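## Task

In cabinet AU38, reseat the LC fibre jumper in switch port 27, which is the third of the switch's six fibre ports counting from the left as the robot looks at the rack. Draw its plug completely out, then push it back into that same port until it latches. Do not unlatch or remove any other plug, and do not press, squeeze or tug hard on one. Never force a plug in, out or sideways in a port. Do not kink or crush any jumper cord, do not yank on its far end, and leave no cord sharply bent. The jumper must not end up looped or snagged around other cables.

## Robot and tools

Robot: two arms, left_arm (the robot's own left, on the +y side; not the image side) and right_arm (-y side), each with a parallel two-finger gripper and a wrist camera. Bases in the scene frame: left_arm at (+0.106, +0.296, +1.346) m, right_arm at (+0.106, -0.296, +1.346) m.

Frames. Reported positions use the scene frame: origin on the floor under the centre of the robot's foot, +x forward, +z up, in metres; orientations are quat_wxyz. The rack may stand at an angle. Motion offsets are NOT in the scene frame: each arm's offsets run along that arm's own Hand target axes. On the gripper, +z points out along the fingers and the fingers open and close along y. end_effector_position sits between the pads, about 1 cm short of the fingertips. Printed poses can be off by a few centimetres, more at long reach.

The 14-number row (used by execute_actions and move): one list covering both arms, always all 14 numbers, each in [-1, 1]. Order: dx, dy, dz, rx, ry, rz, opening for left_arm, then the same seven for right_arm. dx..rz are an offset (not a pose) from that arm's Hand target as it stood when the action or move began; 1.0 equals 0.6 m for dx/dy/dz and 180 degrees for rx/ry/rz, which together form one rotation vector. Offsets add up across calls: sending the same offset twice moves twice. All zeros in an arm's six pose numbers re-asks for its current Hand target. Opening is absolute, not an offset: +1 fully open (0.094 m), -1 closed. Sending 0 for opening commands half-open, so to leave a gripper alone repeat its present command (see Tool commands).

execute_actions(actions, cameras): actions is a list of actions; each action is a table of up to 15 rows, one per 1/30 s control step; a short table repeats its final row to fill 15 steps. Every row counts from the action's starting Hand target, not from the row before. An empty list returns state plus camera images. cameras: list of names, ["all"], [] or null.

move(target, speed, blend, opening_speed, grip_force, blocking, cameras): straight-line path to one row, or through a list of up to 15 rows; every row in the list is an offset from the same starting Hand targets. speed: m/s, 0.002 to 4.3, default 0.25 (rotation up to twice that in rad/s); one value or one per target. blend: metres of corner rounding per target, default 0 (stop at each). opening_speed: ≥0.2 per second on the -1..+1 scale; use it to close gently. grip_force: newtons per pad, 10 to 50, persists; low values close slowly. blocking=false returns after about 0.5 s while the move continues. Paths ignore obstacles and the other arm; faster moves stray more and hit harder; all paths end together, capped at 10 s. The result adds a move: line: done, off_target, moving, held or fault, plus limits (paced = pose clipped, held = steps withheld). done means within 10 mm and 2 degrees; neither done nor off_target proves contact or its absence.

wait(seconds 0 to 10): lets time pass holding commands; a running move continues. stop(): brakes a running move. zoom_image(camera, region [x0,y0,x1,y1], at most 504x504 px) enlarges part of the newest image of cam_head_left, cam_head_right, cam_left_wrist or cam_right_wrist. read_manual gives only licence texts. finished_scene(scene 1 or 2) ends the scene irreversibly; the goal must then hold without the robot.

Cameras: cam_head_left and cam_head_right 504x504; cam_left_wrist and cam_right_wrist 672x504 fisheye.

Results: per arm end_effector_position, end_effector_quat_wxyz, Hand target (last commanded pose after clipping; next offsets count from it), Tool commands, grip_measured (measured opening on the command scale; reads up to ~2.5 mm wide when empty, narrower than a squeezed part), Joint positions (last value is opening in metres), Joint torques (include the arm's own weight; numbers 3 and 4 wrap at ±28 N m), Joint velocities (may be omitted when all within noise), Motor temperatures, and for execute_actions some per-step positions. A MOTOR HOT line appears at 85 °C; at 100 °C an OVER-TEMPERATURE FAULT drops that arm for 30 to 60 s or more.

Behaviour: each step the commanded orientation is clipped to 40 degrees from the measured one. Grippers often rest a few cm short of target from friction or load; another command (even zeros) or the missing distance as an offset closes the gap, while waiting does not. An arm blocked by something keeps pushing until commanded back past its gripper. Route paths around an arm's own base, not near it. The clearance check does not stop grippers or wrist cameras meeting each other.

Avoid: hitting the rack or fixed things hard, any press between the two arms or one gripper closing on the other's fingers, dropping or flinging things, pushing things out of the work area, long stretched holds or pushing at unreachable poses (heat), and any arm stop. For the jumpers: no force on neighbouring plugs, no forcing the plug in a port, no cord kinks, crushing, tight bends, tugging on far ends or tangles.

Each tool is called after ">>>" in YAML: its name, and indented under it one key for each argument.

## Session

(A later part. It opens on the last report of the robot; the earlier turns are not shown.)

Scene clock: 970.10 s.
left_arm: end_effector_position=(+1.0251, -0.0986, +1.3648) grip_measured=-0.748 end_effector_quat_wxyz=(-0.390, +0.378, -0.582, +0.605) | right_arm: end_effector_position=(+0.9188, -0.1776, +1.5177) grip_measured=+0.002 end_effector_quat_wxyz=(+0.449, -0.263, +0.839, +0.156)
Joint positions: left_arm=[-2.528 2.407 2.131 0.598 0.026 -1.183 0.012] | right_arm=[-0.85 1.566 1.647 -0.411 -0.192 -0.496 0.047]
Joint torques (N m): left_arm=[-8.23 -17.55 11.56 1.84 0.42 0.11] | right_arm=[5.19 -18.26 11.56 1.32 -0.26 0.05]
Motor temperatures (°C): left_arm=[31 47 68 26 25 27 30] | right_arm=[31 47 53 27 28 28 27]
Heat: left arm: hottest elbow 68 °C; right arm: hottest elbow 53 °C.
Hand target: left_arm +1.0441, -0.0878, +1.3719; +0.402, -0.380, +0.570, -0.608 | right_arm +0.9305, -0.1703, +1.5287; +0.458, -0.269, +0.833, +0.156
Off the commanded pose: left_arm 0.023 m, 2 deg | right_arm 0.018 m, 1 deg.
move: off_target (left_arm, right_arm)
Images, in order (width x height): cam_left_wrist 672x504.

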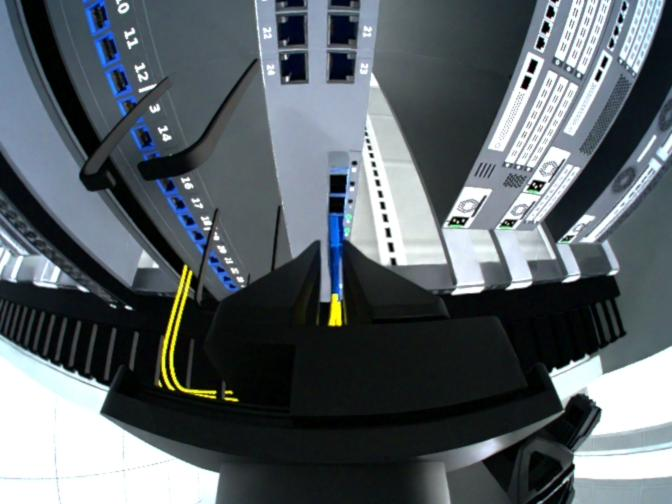

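>>> move:
  target: [0,0,0,0,0,0,-1,0,0,0,0,0,0,0]
  opening_speed: 0.4
  speed: 0.04

>>> move:
  target: [-0.0155,0.0022,0.0368,0,0,0,-1,0,0,0,0,0,0,0]
  speed: 0.06
  cameras: ["cam_left_wrist","cam_right_wrist"]

>>> zoom_image:
  camera: "cam_left_wrist"
  region: [280, 190, 390, 290]

>>> zoom_image:
  camera: "cam_right_wrist"
  region: [322, 140, 402, 208]

Scene clock: 974.57 s.
left_arm: end_effector_position=(+1.0256, -0.0985, +1.3661) grip_measured=-0.906 end_effector_quat_wxyz=(-0.390, +0.378, -0.581, +0.606) | right_arm: end_effector_position=(+0.9188, -0.1776, +1.5177) grip_measured=+0.002 end_effector_quat_wxyz=(+0.449, -0.263, +0.839, +0.156)
Joint positions: left_arm=[-2.528 2.407 2.134 0.598 0.027 -1.185 0.004] | right_arm=[-0.85 1.566 1.647 -0.411 -0.192 -0.496 0.047]
Joint torques (N m): left_arm=[-9 -18.49 11.25 1.76 0.37 0.15] | right_arm=[5.19 -18.14 11.58 1.31 -0.27 0.06]
Motor temperatures (°C): left_arm=[31 46 67 26 25 27 30] | right_arm=[31 47 53 27 28 28 27]
Heat: left arm: hottest elbow 67 °C; right arm: hottest elbow 53 °C.
Hand target: left_arm +1.0441, -0.0878, +1.3717; +0.402, -0.380, +0.570, -0.608 | right_arm +0.9305, -0.1703, +1.5287; +0.458, -0.269, +0.833, +0.156
Off the commanded pose: left_arm 0.022 m, 2 deg | right_arm 0.018 m, 1 deg.
move: off_target (left_arm, right_arm)

Scene clock: 975.40 s.
left_arm: end_effector_position=(+1.0263, -0.0990, +1.3652) grip_measured=-0.906 end_effector_quat_wxyz=(-0.385, +0.376, -0.582, +0.609) | right_arm: end_effector_position=(+0.9188, -0.1776, +1.5177) grip_measured=+0.002 end_effector_quat_wxyz=(+0.449, -0.263, +0.839, +0.156)
Joint positions: left_arm=[-2.526 2.409 2.139 0.591 0.041 -1.191 0.004] | right_arm=[-0.85 1.566 1.647 -0.411 -0.192 -0.496 0.047]
Joint torques (N m): left_arm=[-7.47 -16.15 16.06 0.06 0.2 0.12] | right_arm=[5.19 -18.2 11.56 1.35 -0.26 0.05]
Motor temperatures (°C): left_arm=[31 46 67 26 25 27 30] | right_arm=[31 47 53 27 28 28 27]
Heat: left arm: hottest elbow 67 °C; right arm: hottest elbow 53 °C.
Hand target: left_arm +1.0681, -0.0877, +1.3718; +0.402, -0.380, +0.570, -0.608 | right_arm +0.9305, -0.1703, +1.5287; +0.458, -0.269, +0.833, +0.156
Off the commanded pose: left_arm 0.044 m, 2 deg | right_arm 0.018 m, 1 deg.
move: off_target (left_arm, right_arm)
Images, in order (width x height): cam_left_wrist 672x504, cam_right_wrist 672x504.

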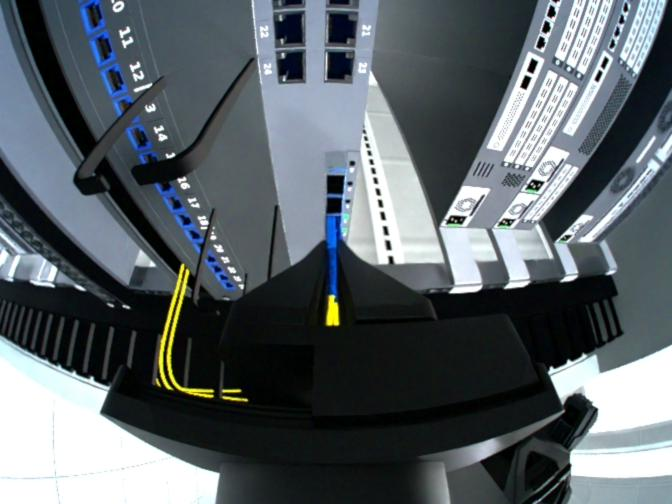

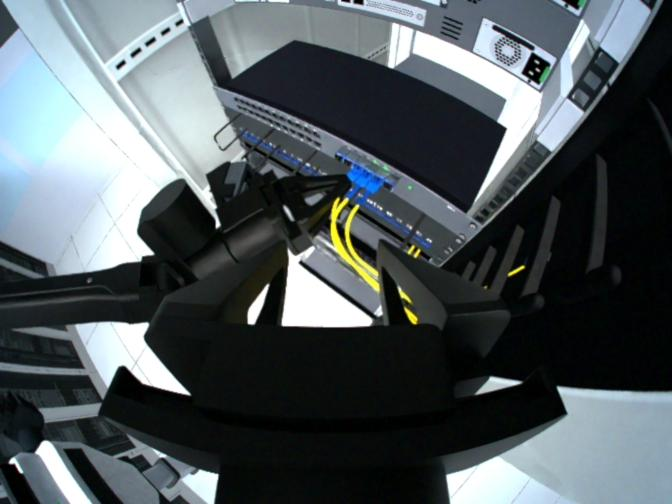

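Scaled by 4.582 from the camera's 672x504 image, which has a finer 960x720 frame.

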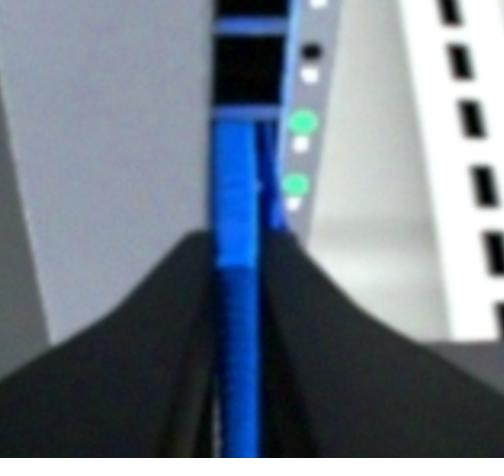

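Scaled by 6.300 from the camera's 672x504 image, which has a finer 960x720 frame.

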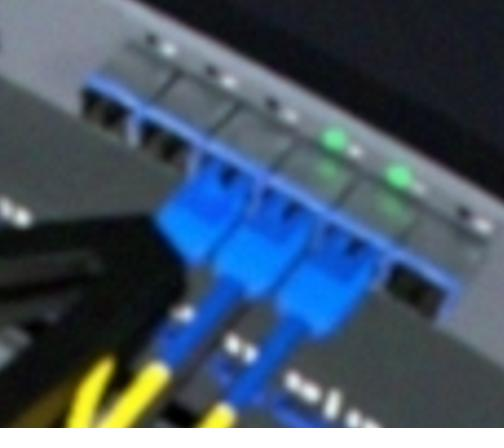

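>>> move:
  target: [-0.0103,0.0015,0.0245,0,0,0,-1,0,0,0,0,0,0,0]
  speed: 0.06
  cameras: ["cam_left_wrist","cam_right_wrist"]

>>> zoom_image:
  camera: "cam_right_wrist"
  region: [322, 140, 402, 208]

>>> zoom_image:
  camera: "cam_left_wrist"
  region: [280, 190, 390, 290]

Scene clock: 979.03 s.
left_arm: end_effector_position=(+1.0290, -0.1002, +1.3649) grip_measured=-0.906 end_effector_quat_wxyz=(-0.380, +0.376, -0.582, +0.613) | right_arm: end_effector_position=(+0.9188, -0.1776, +1.5177) grip_measured=+0.002 end_effector_quat_wxyz=(+0.449, -0.263, +0.839, +0.156)
Joint positions: left_arm=[-2.523 2.418 2.158 0.578 0.053 -1.2 0.004] | right_arm=[-0.85 1.566 1.647 -0.411 -0.192 -0.496 0.047]
Joint torques (N m): left_arm=[-7.94 -15.09 17.73 -0.65 0.02 0.15] | right_arm=[5.13 -18.08 11.59 1.35 -0.27 0.06]
Motor temperatures (°C): left_arm=[31 46 68 26 25 27 30] | right_arm=[31 47 53 27 28 28 27]
Heat: left arm: hottest elbow 68 °C; right arm: hottest elbow 53 °C.
Hand target: left_arm +1.0840, -0.0879, +1.3716; +0.401, -0.380, +0.570, -0.608 | right_arm +0.9305, -0.1703, +1.5287; +0.458, -0.269, +0.833, +0.156
Off the commanded pose: left_arm 0.057 m, 3 deg | right_arm 0.018 m, 1 deg.
move: off_target (left_arm, right_arm)
Images, in order (width x height): cam_left_wrist 672x504, cam_right_wrist 672x504.

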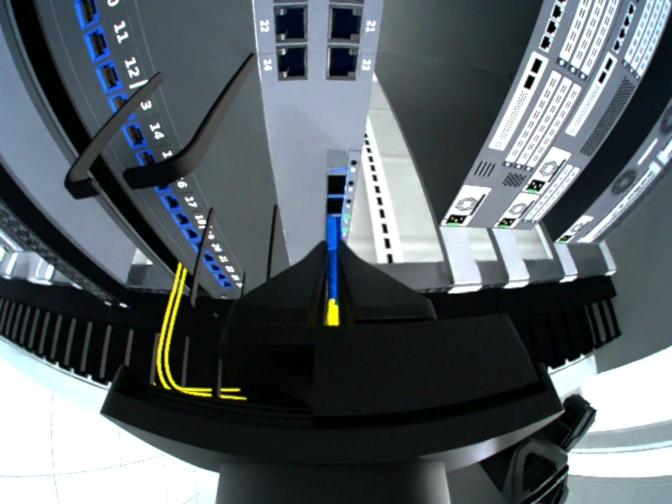

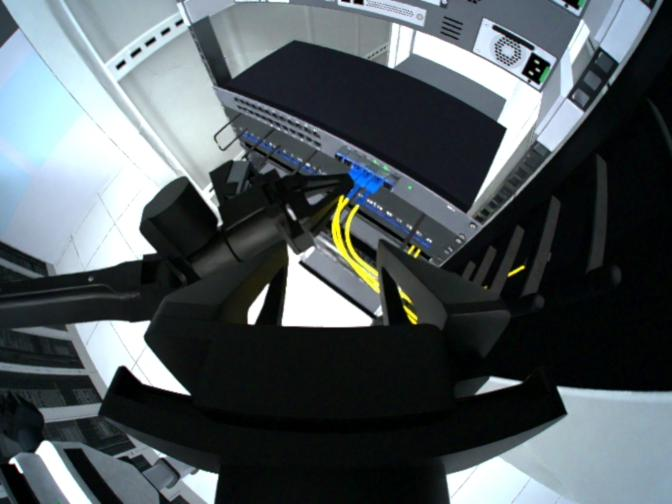

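Scaled by 6.300 from the camera's 672x504 image, which has a finer 960x720 frame.

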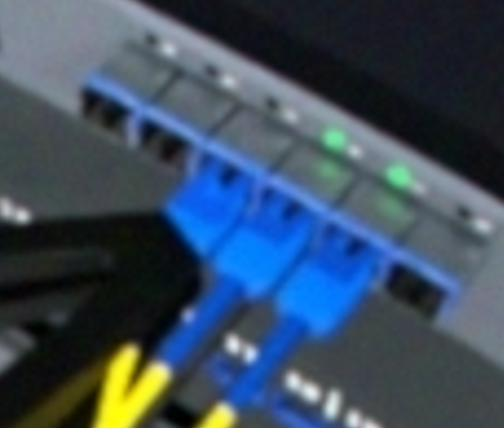

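Scaled by 4.582 from the camera's 672x504 image, which has a finer 960x720 frame.

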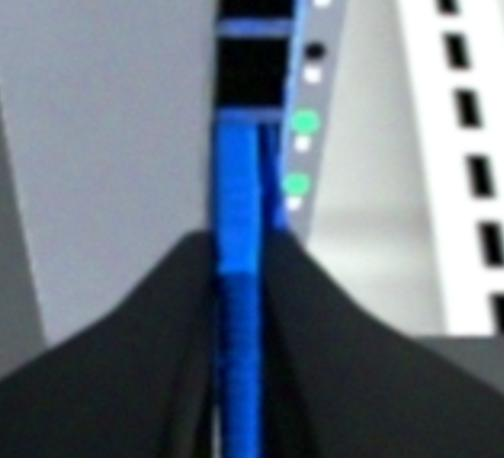

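>>> move:
  target: [0.0258,-0.0170,-0.0600,0,0,0,-1,0,0,0,0,0,0,0]
  speed: 0.08

Scene clock: 989.30 s.
left_arm: end_effector_position=(+1.0295, -0.0990, +1.3670) grip_measured=-0.906 end_effector_quat_wxyz=(-0.385, +0.379, -0.578, +0.611) | right_arm: end_effector_position=(+0.9188, -0.1776, +1.5177) grip_measured=+0.002 end_effector_quat_wxyz=(+0.449, -0.263, +0.839, +0.156)
Joint positions: left_arm=[-2.526 2.418 2.158 0.588 0.038 -1.2 0.004] | right_arm=[-0.85 1.566 1.647 -0.411 -0.192 -0.496 0.047]
Joint torques (N m): left_arm=[-9.82 -19.9 10.15 1.37 -0.19 0.3] | right_arm=[5.13 -18.2 11.59 1.33 -0.27 0.06]
Motor temperatures (°C): left_arm=[31 47 67 26 25 27 31] | right_arm=[31 47 53 27 28 28 27]
Heat: left arm: hottest elbow 67 °C; right arm: hottest elbow 53 °C.
Hand target: left_arm +1.0444, -0.0878, +1.3796; +0.402, -0.380, +0.570, -0.607 | right_arm +0.9305, -0.1703, +1.5287; +0.458, -0.269, +0.833, +0.156
Off the commanded pose: left_arm 0.022 m, 2 deg | right_arm 0.018 m, 1 deg.
move: off_target (left_arm, right_arm)

>>> move:
  target: [-0.0155,-0.0178,0.0380,0.02,0,0,-1,0,0,0,0,0,0,0]
  speed: 0.06
  cameras: ["cam_left_wrist","cam_right_wrist"]

>>> zoom_image:
  camera: "cam_right_wrist"
  region: [322, 140, 402, 208]

>>> zoom_image:
  camera: "cam_left_wrist"
  region: [280, 190, 390, 290]

Scene clock: 993.97 s.
left_arm: end_effector_position=(+1.0284, -0.1008, +1.3669) grip_measured=-0.906 end_effector_quat_wxyz=(-0.383, +0.374, -0.577, +0.617) | right_arm: end_effector_position=(+0.9188, -0.1776, +1.5177) grip_measured=+0.002 end_effector_quat_wxyz=(+0.449, -0.263, +0.839, +0.156)
Joint positions: left_arm=[-2.524 2.421 2.159 0.596 0.055 -1.203 0.004] | right_arm=[-0.85 1.566 1.647 -0.411 -0.192 -0.496 0.047]
Joint torques (N m): left_arm=[-7.94 -17.96 15.61 1.69 0.46 0.23] | right_arm=[5.07 -18.2 11.59 1.32 -0.26 0.06]
Motor temperatures (°C): left_arm=[31 47 66 26 25 27 31] | right_arm=[31 47 53 27 28 28 27]
Heat: left arm: hottest elbow 66 °C; right arm: hottest elbow 53 °C.
Hand target: left_arm +1.0684, -0.0878, +1.3919; +0.413, -0.367, +0.551, -0.625 | right_arm +0.9305, -0.1703, +1.5287; +0.458, -0.269, +0.833, +0.156
Off the commanded pose: left_arm 0.049 m, 5 deg | right_arm 0.018 m, 1 deg.
move: off_target (left_arm, right_arm)
Images, in order (width x height): cam_left_wrist 672x504, cam_right_wrist 672x504.

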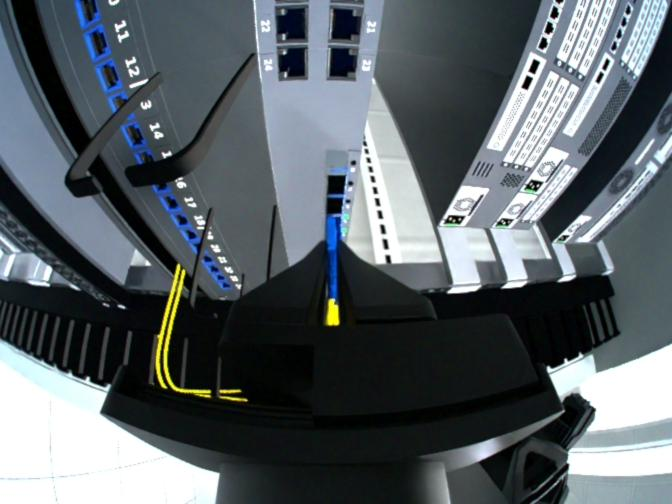

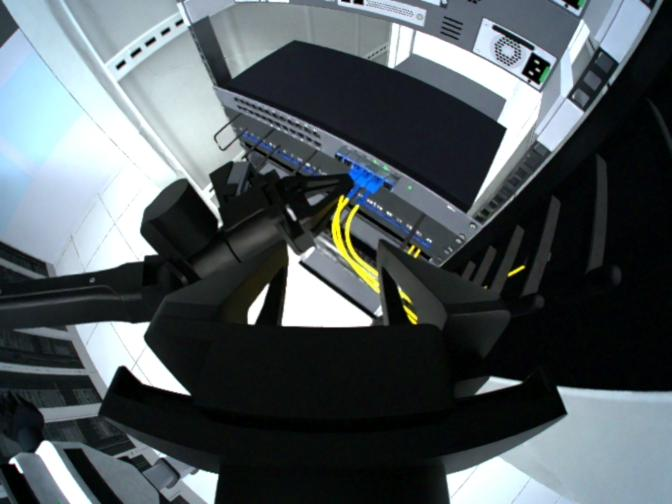

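Scaled by 6.300 from the camera's 672x504 image, which has a finer 960x720 frame.

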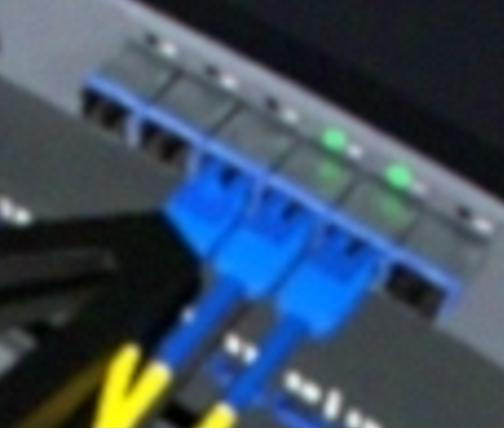

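Scaled by 4.582 from the camera's 672x504 image, which has a finer 960x720 frame.

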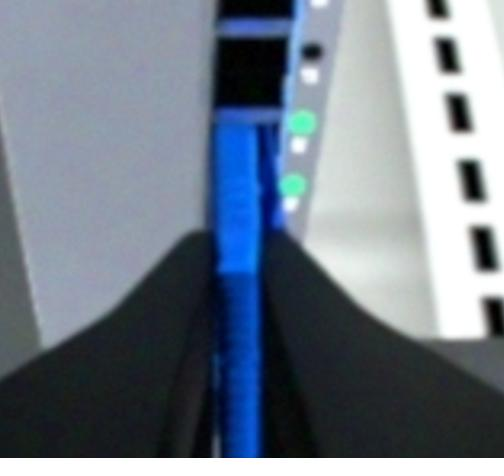

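>>> move:
  target: [-0.0090,-0.0155,0.0225,0.01,0,0,-1,0,0,0,0,0,0,0]
  speed: 0.06
  cameras: ["cam_left_wrist","cam_right_wrist"]

>>> zoom_image:
  camera: "cam_right_wrist"
  region: [322, 140, 402, 208]

>>> zoom_image:
  camera: "cam_left_wrist"
  region: [280, 190, 390, 290]

Scene clock: 997.67 s.
left_arm: end_effector_position=(+1.0288, -0.1007, +1.3673) grip_measured=-0.906 end_effector_quat_wxyz=(-0.383, +0.370, -0.571, +0.626) | right_arm: end_effector_position=(+0.9188, -0.1776, +1.5177) grip_measured=+0.002 end_effector_quat_wxyz=(+0.449, -0.263, +0.839, +0.156)
Joint positions: left_arm=[-2.521 2.43 2.167 0.613 0.072 -1.211 0.004] | right_arm=[-0.85 1.566 1.647 -0.411 -0.192 -0.496 0.047]
Joint torques (N m): left_arm=[-8.88 -16.85 17.35 0.92 0.34 0.27] | right_arm=[5.19 -18.2 11.58 1.32 -0.25 0.06]
Motor temperatures (°C): left_arm=[31 47 67 26 25 27 31] | right_arm=[31 47 53 27 28 28 27]
Heat: left arm: hottest elbow 67 °C; right arm: hottest elbow 53 °C.
Hand target: left_arm +1.0818, -0.0876, +1.4026; +0.419, -0.361, +0.541, -0.634 | right_arm +0.9305, -0.1703, +1.5287; +0.458, -0.269, +0.833, +0.156
Off the commanded pose: left_arm 0.065 m, 6 deg | right_arm 0.018 m, 1 deg.
move: off_target (left_arm, right_arm)
Images, in order (width x height): cam_left_wrist 672x504, cam_right_wrist 672x504.

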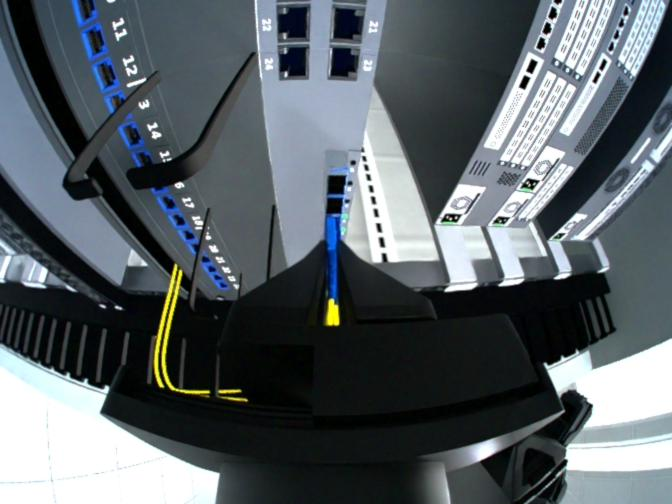

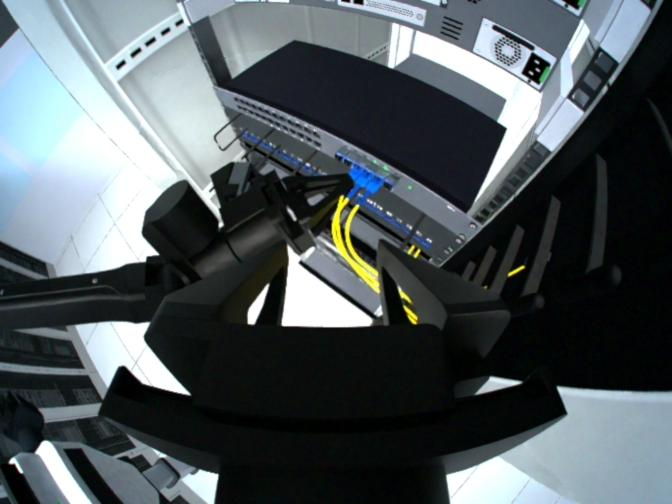

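Scaled by 6.300 from the camera's 672x504 image, which has a finer 960x720 frame.

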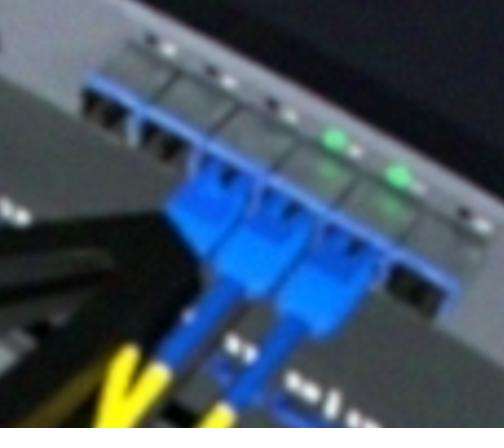

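Scaled by 4.582 from the camera's 672x504 image, which has a finer 960x720 frame.

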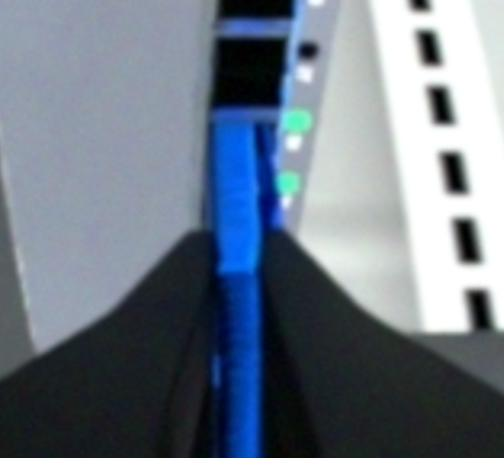

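>>> move:
  target: [-0.0090,-0.004,0.0215,0,0,0,-1,0,0,0,0,0,0,0]
  speed: 0.06
  cameras: ["cam_left_wrist","cam_right_wrist"]

>>> zoom_image:
  camera: "cam_right_wrist"
  region: [322, 140, 402, 208]

Scene clock: 1004.83 s.
left_arm: end_effector_position=(+1.0294, -0.1002, +1.3666) grip_measured=-0.905 end_effector_quat_wxyz=(-0.382, +0.368, -0.570, +0.628) | right_arm: end_effector_position=(+0.9188, -0.1776, +1.5177) grip_measured=+0.002 end_effector_quat_wxyz=(+0.449, -0.263, +0.839, +0.156)
Joint positions: left_arm=[-2.519 2.434 2.172 0.615 0.079 -1.213 0.004] | right_arm=[-0.85 1.566 1.647 -0.411 -0.192 -0.496 0.047]
Joint torques (N m): left_arm=[-7.82 -17.9 18.76 0.14 0.18 0.31] | right_arm=[5.07 -18.26 11.6 1.31 -0.25 0.05]
Motor temperatures (°C): left_arm=[31 46 71 26 25 27 31] | right_arm=[31 47 53 27 28 28 27]
Heat: left arm: hottest elbow 71 °C; right arm: hottest elbow 53 °C.
Hand target: left_arm +1.0953, -0.0872, +1.4070; -0.419, +0.361, -0.541, +0.634 | right_arm +0.9305, -0.1703, +1.5287; +0.458, -0.269, +0.833, +0.156
Off the commanded pose: left_arm 0.078 m, 5 deg | right_arm 0.018 m, 1 deg.
move: off_target (left_arm, right_arm)
Images, in order (width x height): cam_left_wrist 672x504, cam_right_wrist 672x504.

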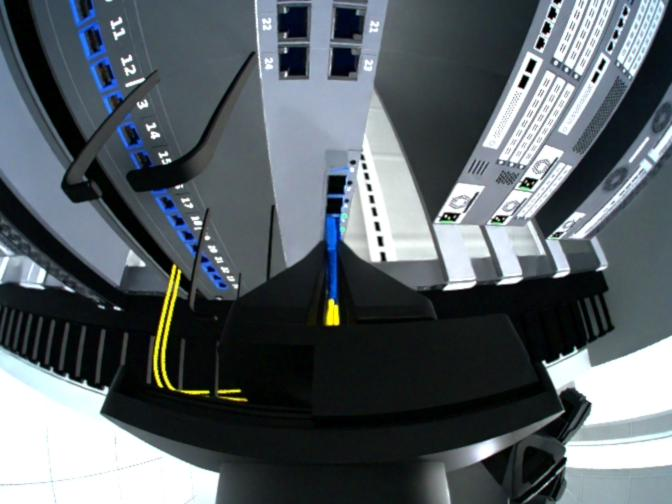

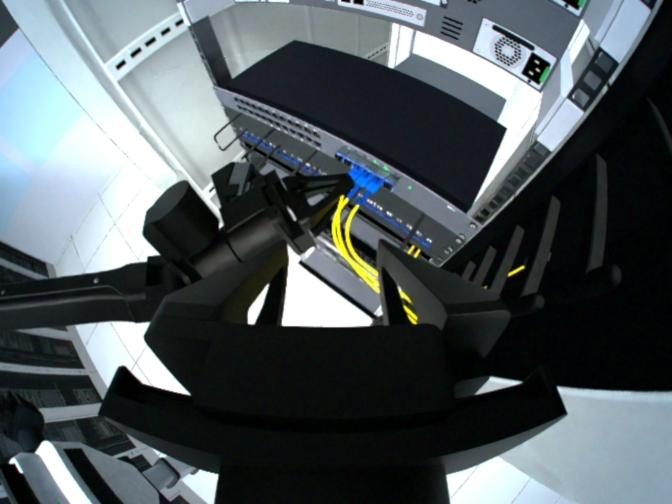

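Scaled by 6.300 from the camera's 672x504 image, which has a finer 960x720 frame.

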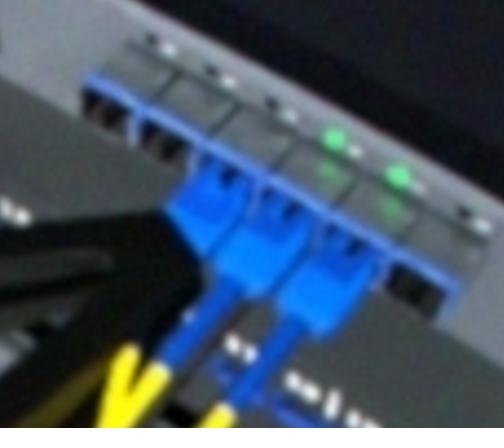

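>>> move:
  target: [-0.0100,0.000,0.0225,0,0,0,-1,0,0,0,0,0,0,0]
  speed: 0.06
  cameras: ["cam_left_wrist","cam_right_wrist"]

>>> zoom_image:
  camera: "cam_right_wrist"
  region: [322, 140, 402, 208]

>>> zoom_image:
  camera: "cam_left_wrist"
  region: [280, 190, 390, 290]

Scene clock: 1008.57 s.
left_arm: end_effector_position=(+1.0319, -0.1016, +1.3665) grip_measured=-0.898 end_effector_quat_wxyz=(-0.378, +0.365, -0.572, +0.630) | right_arm: end_effector_position=(+0.9188, -0.1776, +1.5177) grip_measured=+0.002 end_effector_quat_wxyz=(+0.449, -0.263, +0.839, +0.156)
Joint positions: left_arm=[-2.517 2.44 2.19 0.597 0.091 -1.215 0.005] | right_arm=[-0.85 1.566 1.647 -0.411 -0.192 -0.496 0.047]
Joint torques (N m): left_arm=[-8.7 -18.55 19.41 -0.17 -0.11 0.27] | right_arm=[5.25 -18.14 11.55 1.31 -0.26 0.06]
Motor temperatures (°C): left_arm=[31 46 74 26 25 27 31] | right_arm=[31 47 53 27 28 28 27]
Heat: left arm: hottest elbow 74 °C; right arm: hottest elbow 53 °C.
Hand target: left_arm +1.1099, -0.0871, +1.4089; +0.419, -0.361, +0.541, -0.634 | right_arm +0.9305, -0.1703, +1.5287; +0.458, -0.269, +0.833, +0.156
Off the commanded pose: left_arm 0.090 m, 6 deg | right_arm 0.018 m, 1 deg.
move: off_target (left_arm, right_arm)
Images, in order (width x height): cam_left_wrist 672x504, cam_right_wrist 672x504.

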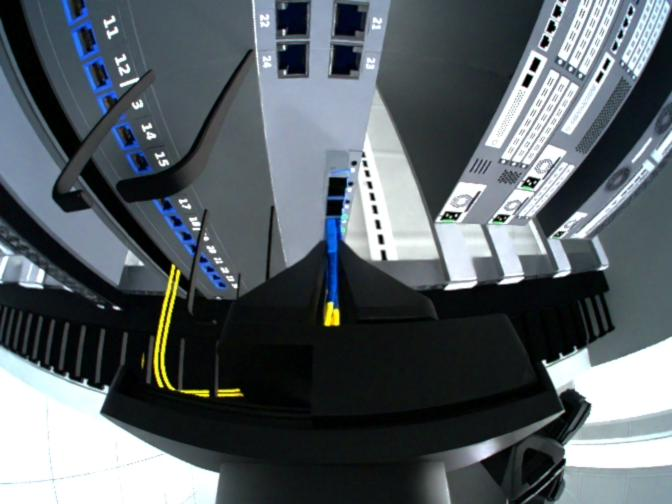

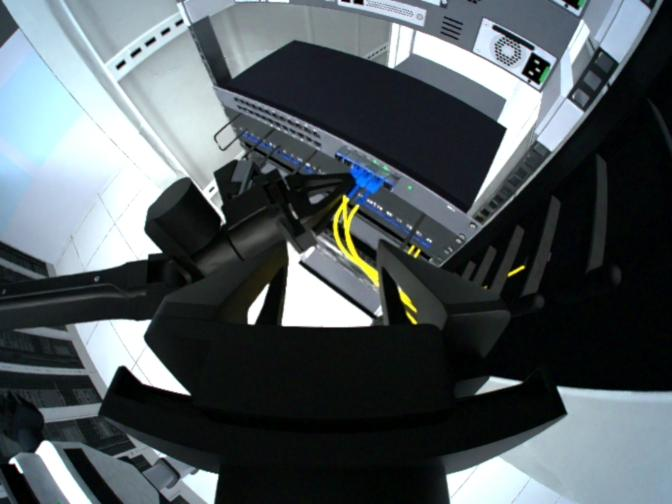

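Scaled by 6.300 from the camera's 672x504 image, which has a finer 960x720 frame.

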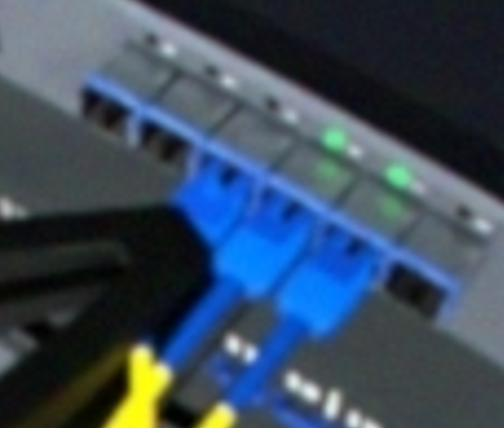

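Scaled by 4.582 from the camera's 672x504 image, which has a finer 960x720 frame.

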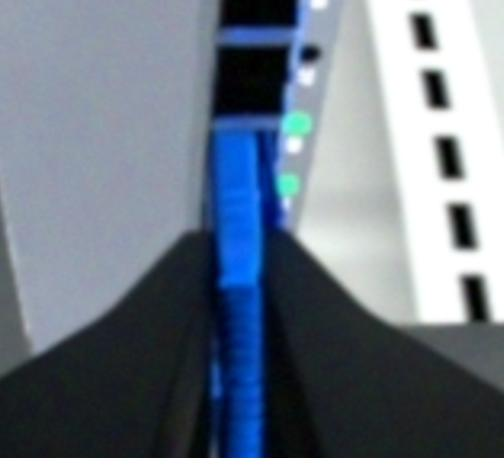

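>>> move:
  target: [0.0390,0.0430,-0.0870,-0.025,0,0,-1,0,0,0,0,0,0,0]
  speed: 0.1
  cameras: ["cam_left_wrist","cam_right_wrist"]

>>> zoom_image:
  camera: "cam_right_wrist"
  region: [322, 140, 402, 208]

Scene clock: 1012.97 s.
left_arm: end_effector_position=(+1.0326, -0.1006, +1.3672) grip_measured=-0.897 end_effector_quat_wxyz=(-0.385, +0.376, -0.568, +0.623) | right_arm: end_effector_position=(+0.9188, -0.1776, +1.5177) grip_measured=+0.002 end_effector_quat_wxyz=(+0.449, -0.263, +0.839, +0.156)
Joint positions: left_arm=[-2.523 2.441 2.19 0.604 0.057 -1.215 0.005] | right_arm=[-0.85 1.566 1.647 -0.411 -0.192 -0.496 0.047]
Joint torques (N m): left_arm=[-9.7 -17.49 12.79 0.23 -0.57 0.32] | right_arm=[5.13 -18.26 11.59 1.31 -0.25 0.06]
Motor temperatures (°C): left_arm=[31 46 75 26 25 27 31] | right_arm=[31 47 53 27 28 28 27]
Heat: left arm: hottest elbow 75 °C; right arm: hottest elbow 53 °C.
Hand target: left_arm +1.0570, -0.0902, +1.3756; +0.404, -0.377, +0.565, -0.612 | right_arm +0.9305, -0.1703, +1.5287; +0.458, -0.269, +0.833, +0.156
Off the commanded pose: left_arm 0.028 m, 3 deg | right_arm 0.018 m, 1 deg.
move: off_target (left_arm, right_arm)
Images, in order (width x height): cam_left_wrist 672x504, cam_right_wrist 672x504.

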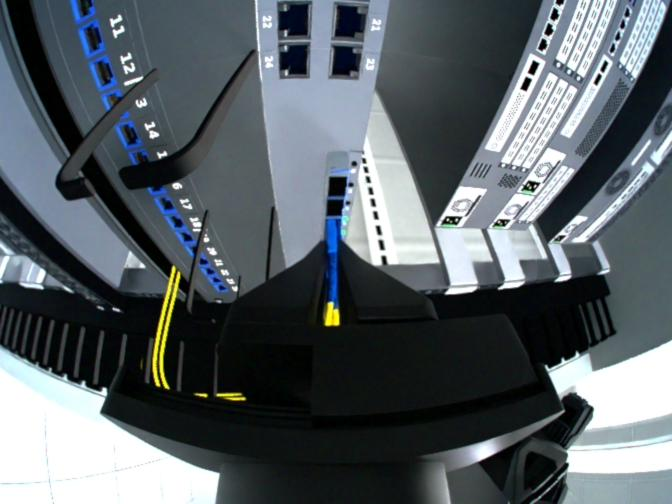

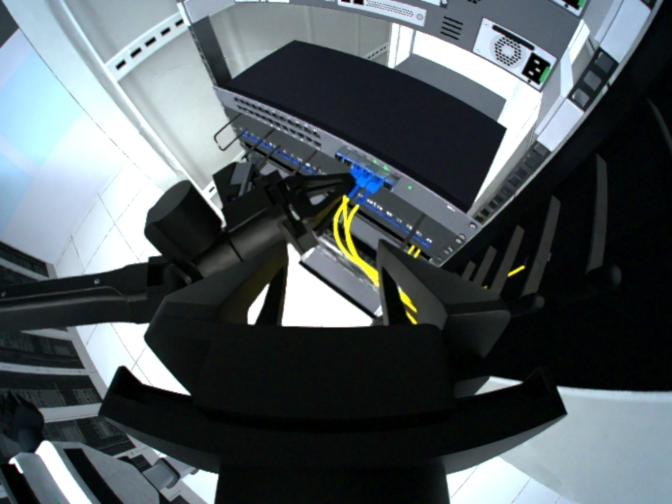

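Scaled by 6.300 from the camera's 672x504 image, which has a finer 960x720 frame.

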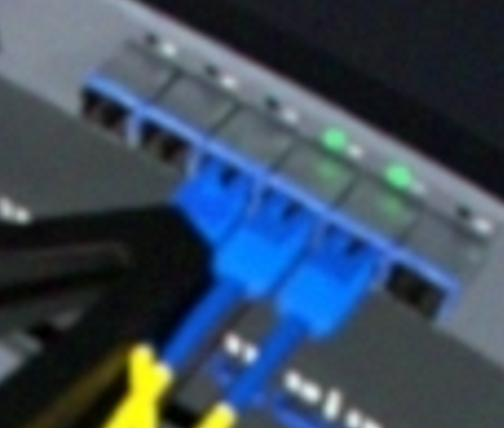

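>>> move:
  target: [0,0,0,0,0,0,-0.63,0,0,0,0,0,0,0]
  opening_speed: 0.6
  speed: 0.05

>>> move:
  target:
    - [0.0438,-0.0223,-0.1105,-0.003,0,0,-0.45,0,0,0,0,0,0,0]
    - [0.0552,-0.0440,-0.1405,-0.003,0,0,-0.55,0,0,0,0,0,0,0]
    - [0.0391,-0.0093,-0.1043,-0.003,0,0,-0.65,0,0,0,0,0,0,0]
    - [0.0007,-0.0022,-0.0131,-0.003,0,0,-0.65,0,0,0,0,0,0,0]
  speed: [0.1,0.1,0.08,0.07]
  blend: [0.005,0,0,0]
  cameras: ["cam_left_wrist","cam_right_wrist"]

>>> zoom_image:
  camera: "cam_left_wrist"
  region: [280, 190, 390, 290]

>>> zoom_image:
  camera: "cam_right_wrist"
  region: [322, 140, 402, 208]

Scene clock: 1033.13 s.
left_arm: end_effector_position=(+1.0323, -0.1015, +1.3619) grip_measured=-0.633 end_effector_quat_wxyz=(-0.386, +0.377, -0.575, +0.615) | right_arm: end_effector_position=(+0.9188, -0.1776, +1.5177) grip_measured=+0.002 end_effector_quat_wxyz=(+0.449, -0.263, +0.839, +0.156)
Joint positions: left_arm=[-2.523 2.443 2.19 0.591 0.046 -1.203 0.017] | right_arm=[-0.85 1.566 1.647 -0.411 -0.192 -0.496 0.047]
Joint torques (N m): left_arm=[-9.23 -18.78 12.57 0.7 -0.09 0.22] | right_arm=[5.01 -18.14 11.59 1.33 -0.26 0.06]
Motor temperatures (°C): left_arm=[31 48 71 26 25 27 31] | right_arm=[31 47 53 27 28 28 27]
Heat: left arm: hottest elbow 71 °C; right arm: hottest elbow 53 °C.
Hand target: left_arm +1.0570, -0.0900, +1.3756; +0.405, -0.377, +0.565, -0.612 | right_arm +0.9305, -0.1703, +1.5287; +0.458, -0.269, +0.833, +0.156
Off the commanded pose: left_arm 0.030 m, 2 deg | right_arm 0.018 m, 1 deg.
move: off_target (left_arm, right_arm)

Scene clock: 1038.83 s.
left_arm: end_effector_position=(+1.0327, -0.0940, +1.3679) grip_measured=-0.648 end_effector_quat_wxyz=(-0.392, +0.379, -0.580, +0.605) | right_arm: end_effector_position=(+0.9188, -0.1776, +1.5177) grip_measured=+0.002 end_effector_quat_wxyz=(+0.449, -0.263, +0.839, +0.156)
Joint positions: left_arm=[-2.522 2.415 2.161 0.583 0.03 -1.186 0.017] | right_arm=[-0.85 1.566 1.647 -0.411 -0.192 -0.496 0.047]
Joint torques (N m): left_arm=[-9.41 -17.9 11.63 1.36 0.44 0.15] | right_arm=[5.01 -18.26 11.55 1.33 -0.26 0.06]
Motor temperatures (°C): left_arm=[31 48 70 26 25 27 31] | right_arm=[31 47 53 27 28 28 27]
Heat: left arm: hottest elbow 70 °C; right arm: hottest elbow 53 °C.
Hand target: left_arm +1.0496, -0.0873, +1.3764; +0.403, -0.379, +0.568, -0.609 | right_arm +0.9305, -0.1703, +1.5287; +0.458, -0.269, +0.833, +0.156
Off the commanded pose: left_arm 0.020 m, 2 deg | right_arm 0.018 m, 1 deg.
move: off_target (left_arm, right_arm); target 2's new opening was sent with left_arm's hand 0.022 m and 2 deg from that target; target 3's new opening was sent with left_arm's hand 0.021 m and 2 deg from that target
Images, in order (width x height): cam_left_wrist 672x504, cam_right_wrist 672x504.

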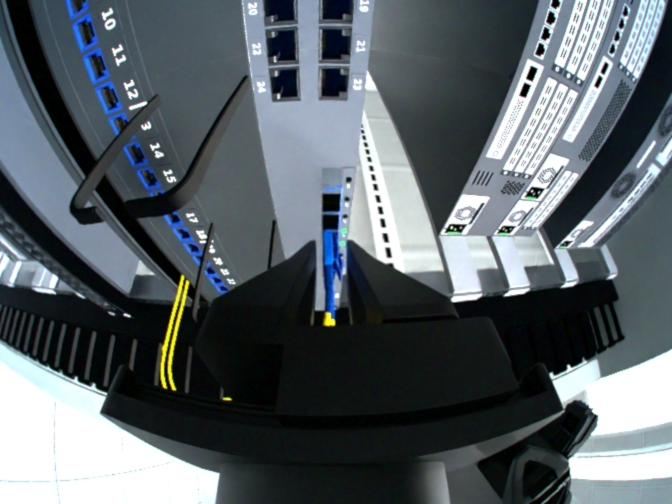

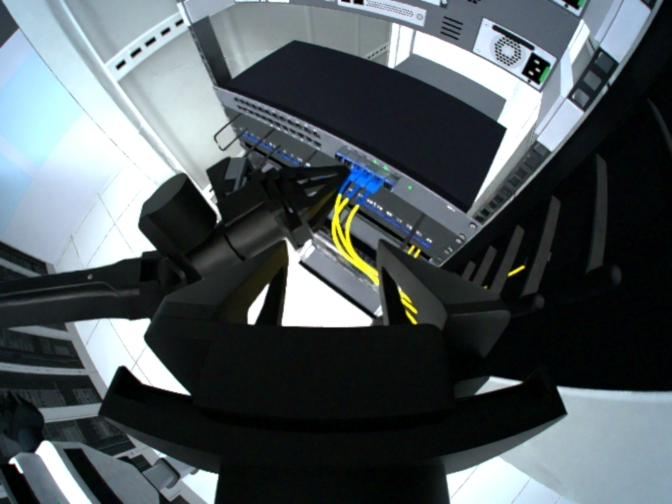

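Scaled by 4.582 from the camera's 672x504 image, which has a finer 960x720 frame.

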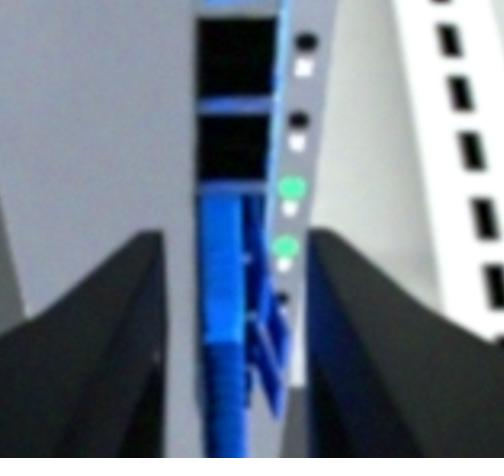

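Scaled by 6.300 from the camera's 672x504 image, which has a finer 960x720 frame.

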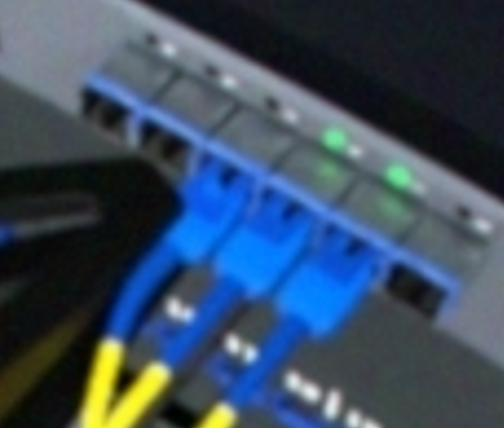

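>>> move:
  target: [0,0,0,0,0,0,-0.95,0,0,0,0,0,0,0]
  opening_speed: 0.5
  speed: 0.04

>>> move:
  target: [-0.0103,0.0015,0.0245,0,0,0,-0.95,0,0,0,0,0,0,0]
  speed: 0.05

>>> move:
  target: [0.0122,-0.0017,-0.0291,0,0,0,-0.95,0,0,0,0,0,0,0]
  speed: 0.05
  cameras: ["cam_left_wrist","cam_right_wrist"]

>>> zoom_image:
  camera: "cam_right_wrist"
  region: [322, 140, 402, 208]

Scene clock: 1042.87 s.
left_arm: end_effector_position=(+1.0323, -0.0946, +1.3660) grip_measured=-0.899 end_effector_quat_wxyz=(-0.390, +0.381, -0.580, +0.606) | right_arm: end_effector_position=(+0.9188, -0.1776, +1.5177) grip_measured=+0.002 end_effector_quat_wxyz=(+0.449, -0.263, +0.839, +0.156)
Joint positions: left_arm=[-2.522 2.417 2.161 0.581 0.03 -1.192 0.005] | right_arm=[-0.85 1.566 1.647 -0.411 -0.192 -0.496 0.047]
Joint torques (N m): left_arm=[-9.23 -16.73 11.77 1.61 0.46 0.21] | right_arm=[5.07 -18.26 11.62 1.31 -0.26 0.05]
Motor temperatures (°C): left_arm=[31 48 70 26 25 27 31] | right_arm=[31 47 53 27 28 28 27]
Heat: left arm: hottest elbow 70 °C; right arm: hottest elbow 53 °C.
Hand target: left_arm +1.0495, -0.0874, +1.3761; +0.403, -0.379, +0.568, -0.609 | right_arm +0.9305, -0.1703, +1.5287; +0.458, -0.269, +0.833, +0.156
Off the commanded pose: left_arm 0.021 m, 2 deg | right_arm 0.018 m, 1 deg.
move: off_target (left_arm, right_arm)

Scene clock: 1043.60 s.
left_arm: end_effector_position=(+1.0328, -0.0947, +1.3663) grip_measured=-0.900 end_effector_quat_wxyz=(-0.387, +0.380, -0.580, +0.608) | right_arm: end_effector_position=(+0.9188, -0.1776, +1.5177) grip_measured=+0.002 end_effector_quat_wxyz=(+0.449, -0.263, +0.839, +0.156)
Joint positions: left_arm=[-2.521 2.417 2.164 0.578 0.036 -1.195 0.005] | right_arm=[-0.85 1.566 1.647 -0.411 -0.192 -0.496 0.047]
Joint torques (N m): left_arm=[-8.64 -16.85 14.98 0.36 0.45 0.2] | right_arm=[5.19 -18.14 11.58 1.29 -0.26 0.06]
Motor temperatures (°C): left_arm=[31 48 70 26 25 27 31] | right_arm=[31 47 53 27 28 28 27]
Heat: left arm: hottest elbow 70 °C; right arm: hottest elbow 53 °C.
Hand target: left_arm +1.0654, -0.0876, +1.3764; +0.403, -0.379, +0.568, -0.609 | right_arm +0.9305, -0.1703, +1.5287; +0.458, -0.269, +0.833, +0.156
Off the commanded pose: left_arm 0.035 m, 2 deg | right_arm 0.018 m, 1 deg.
move: off_target (left_arm, right_arm)

Scene clock: 1044.30 s.
left_arm: end_effector_position=(+1.0330, -0.0943, +1.3668) grip_measured=-0.900 end_effector_quat_wxyz=(-0.388, +0.381, -0.579, +0.608) | right_arm: end_effector_position=(+0.9188, -0.1776, +1.5177) grip_measured=+0.002 end_effector_quat_wxyz=(+0.449, -0.263, +0.839, +0.156)
Joint positions: left_arm=[-2.521 2.417 2.164 0.58 0.035 -1.195 0.005] | right_arm=[-0.85 1.566 1.647 -0.411 -0.192 -0.496 0.047]
Joint torques (N m): left_arm=[-9.23 -17.9 10.89 2 0.13 0.16] | right_arm=[5.01 -18.2 11.59 1.31 -0.25 0.05]
Motor temperatures (°C): left_arm=[31 48 69 26 25 27 31] | right_arm=[31 47 53 27 28 28 27]
Heat: left arm: hottest elbow 69 °C; right arm: hottest elbow 53 °C.
Hand target: left_arm +1.0465, -0.0876, +1.3763; +0.403, -0.379, +0.568, -0.609 | right_arm +0.9305, -0.1703, +1.5287; +0.458, -0.269, +0.833, +0.156
Off the commanded pose: left_arm 0.018 m, 2 deg | right_arm 0.018 m, 1 deg.
move: off_target (left_arm, right_arm)
Images, in order (width x height): cam_left_wrist 672x504, cam_right_wrist 672x504.

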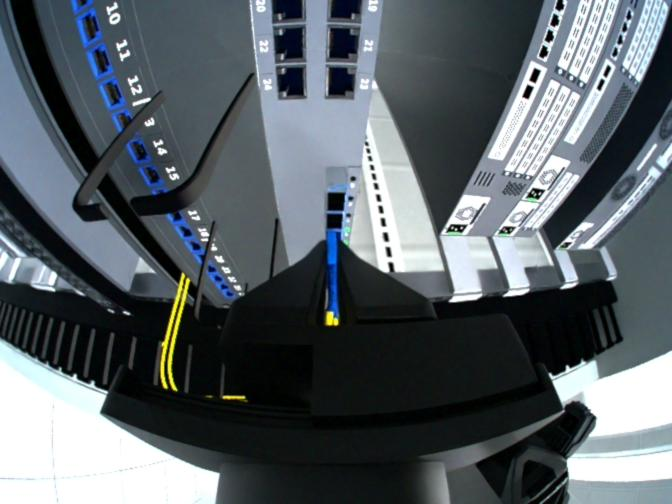

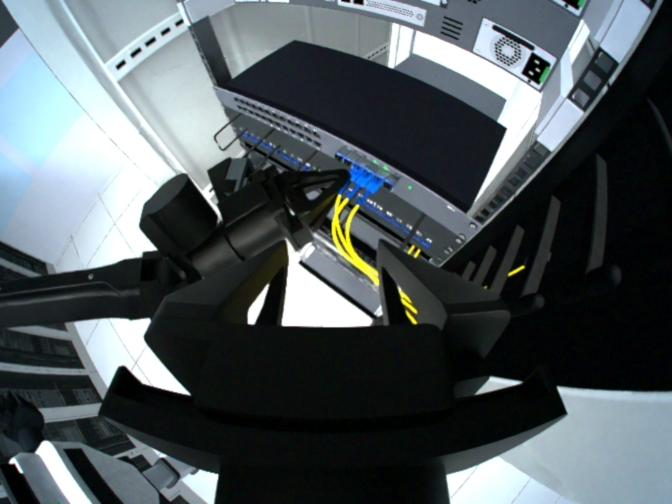

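Scaled by 6.300 from the camera's 672x504 image, which has a finer 960x720 frame.

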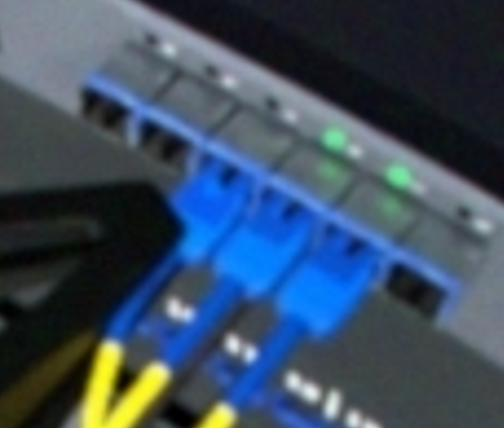

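>>> move:
  target: [0,0,0,0,0,0,-0.65,0,0,0,0,0,0,0]
  opening_speed: 0.8
  speed: 0.04

>>> move:
  target: [-0.0042,0.0006,0.0099,0,0,0,-0.65,0,0,0,0,0,0,0]
  speed: 0.05

Scene clock: 1048.33 s.
left_arm: end_effector_position=(+1.0328, -0.0944, +1.3657) grip_measured=-0.653 end_effector_quat_wxyz=(-0.388, +0.381, -0.579, +0.607) | right_arm: end_effector_position=(+0.9188, -0.1776, +1.5177) grip_measured=+0.002 end_effector_quat_wxyz=(+0.449, -0.263, +0.839, +0.156)
Joint positions: left_arm=[-2.521 2.418 2.164 0.58 0.033 -1.195 0.016] | right_arm=[-0.85 1.566 1.647 -0.411 -0.192 -0.496 0.047]
Joint torques (N m): left_arm=[-9.41 -18.96 10.77 1.91 0.28 0.19] | right_arm=[5.19 -18.32 11.56 1.32 -0.25 0.06]
Motor temperatures (°C): left_arm=[31 48 68 26 25 27 31] | right_arm=[31 47 53 27 28 28 27]
Heat: left arm: hottest elbow 68 °C; right arm: hottest elbow 53 °C.
Hand target: left_arm +1.0465, -0.0875, +1.3765; +0.403, -0.379, +0.568, -0.609 | right_arm +0.9305, -0.1703, +1.5287; +0.458, -0.269, +0.833, +0.156
Off the commanded pose: left_arm 0.019 m, 2 deg | right_arm 0.018 m, 1 deg.
move: off_target (left_arm, right_arm)

Scene clock: 1049.63 s.
left_arm: end_effector_position=(+1.0362, -0.0950, +1.3675) grip_measured=-0.652 end_effector_quat_wxyz=(-0.389, +0.381, -0.578, +0.608) | right_arm: end_effector_position=(+0.9188, -0.1776, +1.5177) grip_measured=+0.002 end_effector_quat_wxyz=(+0.449, -0.263, +0.839, +0.156)
Joint positions: left_arm=[-2.521 2.426 2.185 0.569 0.033 -1.195 0.016] | right_arm=[-0.85 1.566 1.647 -0.411 -0.192 -0.496 0.047]
Joint torques (N m): left_arm=[-8.94 -19.08 11.88 1.7 0.36 0.15] | right_arm=[5.19 -18.08 11.58 1.33 -0.26 0.07]
Motor temperatures (°C): left_arm=[31 48 68 26 25 27 31] | right_arm=[31 47 53 27 28 28 27]
Heat: left arm: hottest elbow 68 °C; right arm: hottest elbow 53 °C.
Hand target: left_arm +1.0529, -0.0876, +1.3763; +0.403, -0.379, +0.568, -0.609 | right_arm +0.9305, -0.1703, +1.5287; +0.458, -0.269, +0.833, +0.156
Off the commanded pose: left_arm 0.020 m, 2 deg | right_arm 0.018 m, 1 deg.
move: off_target (left_arm, right_arm)


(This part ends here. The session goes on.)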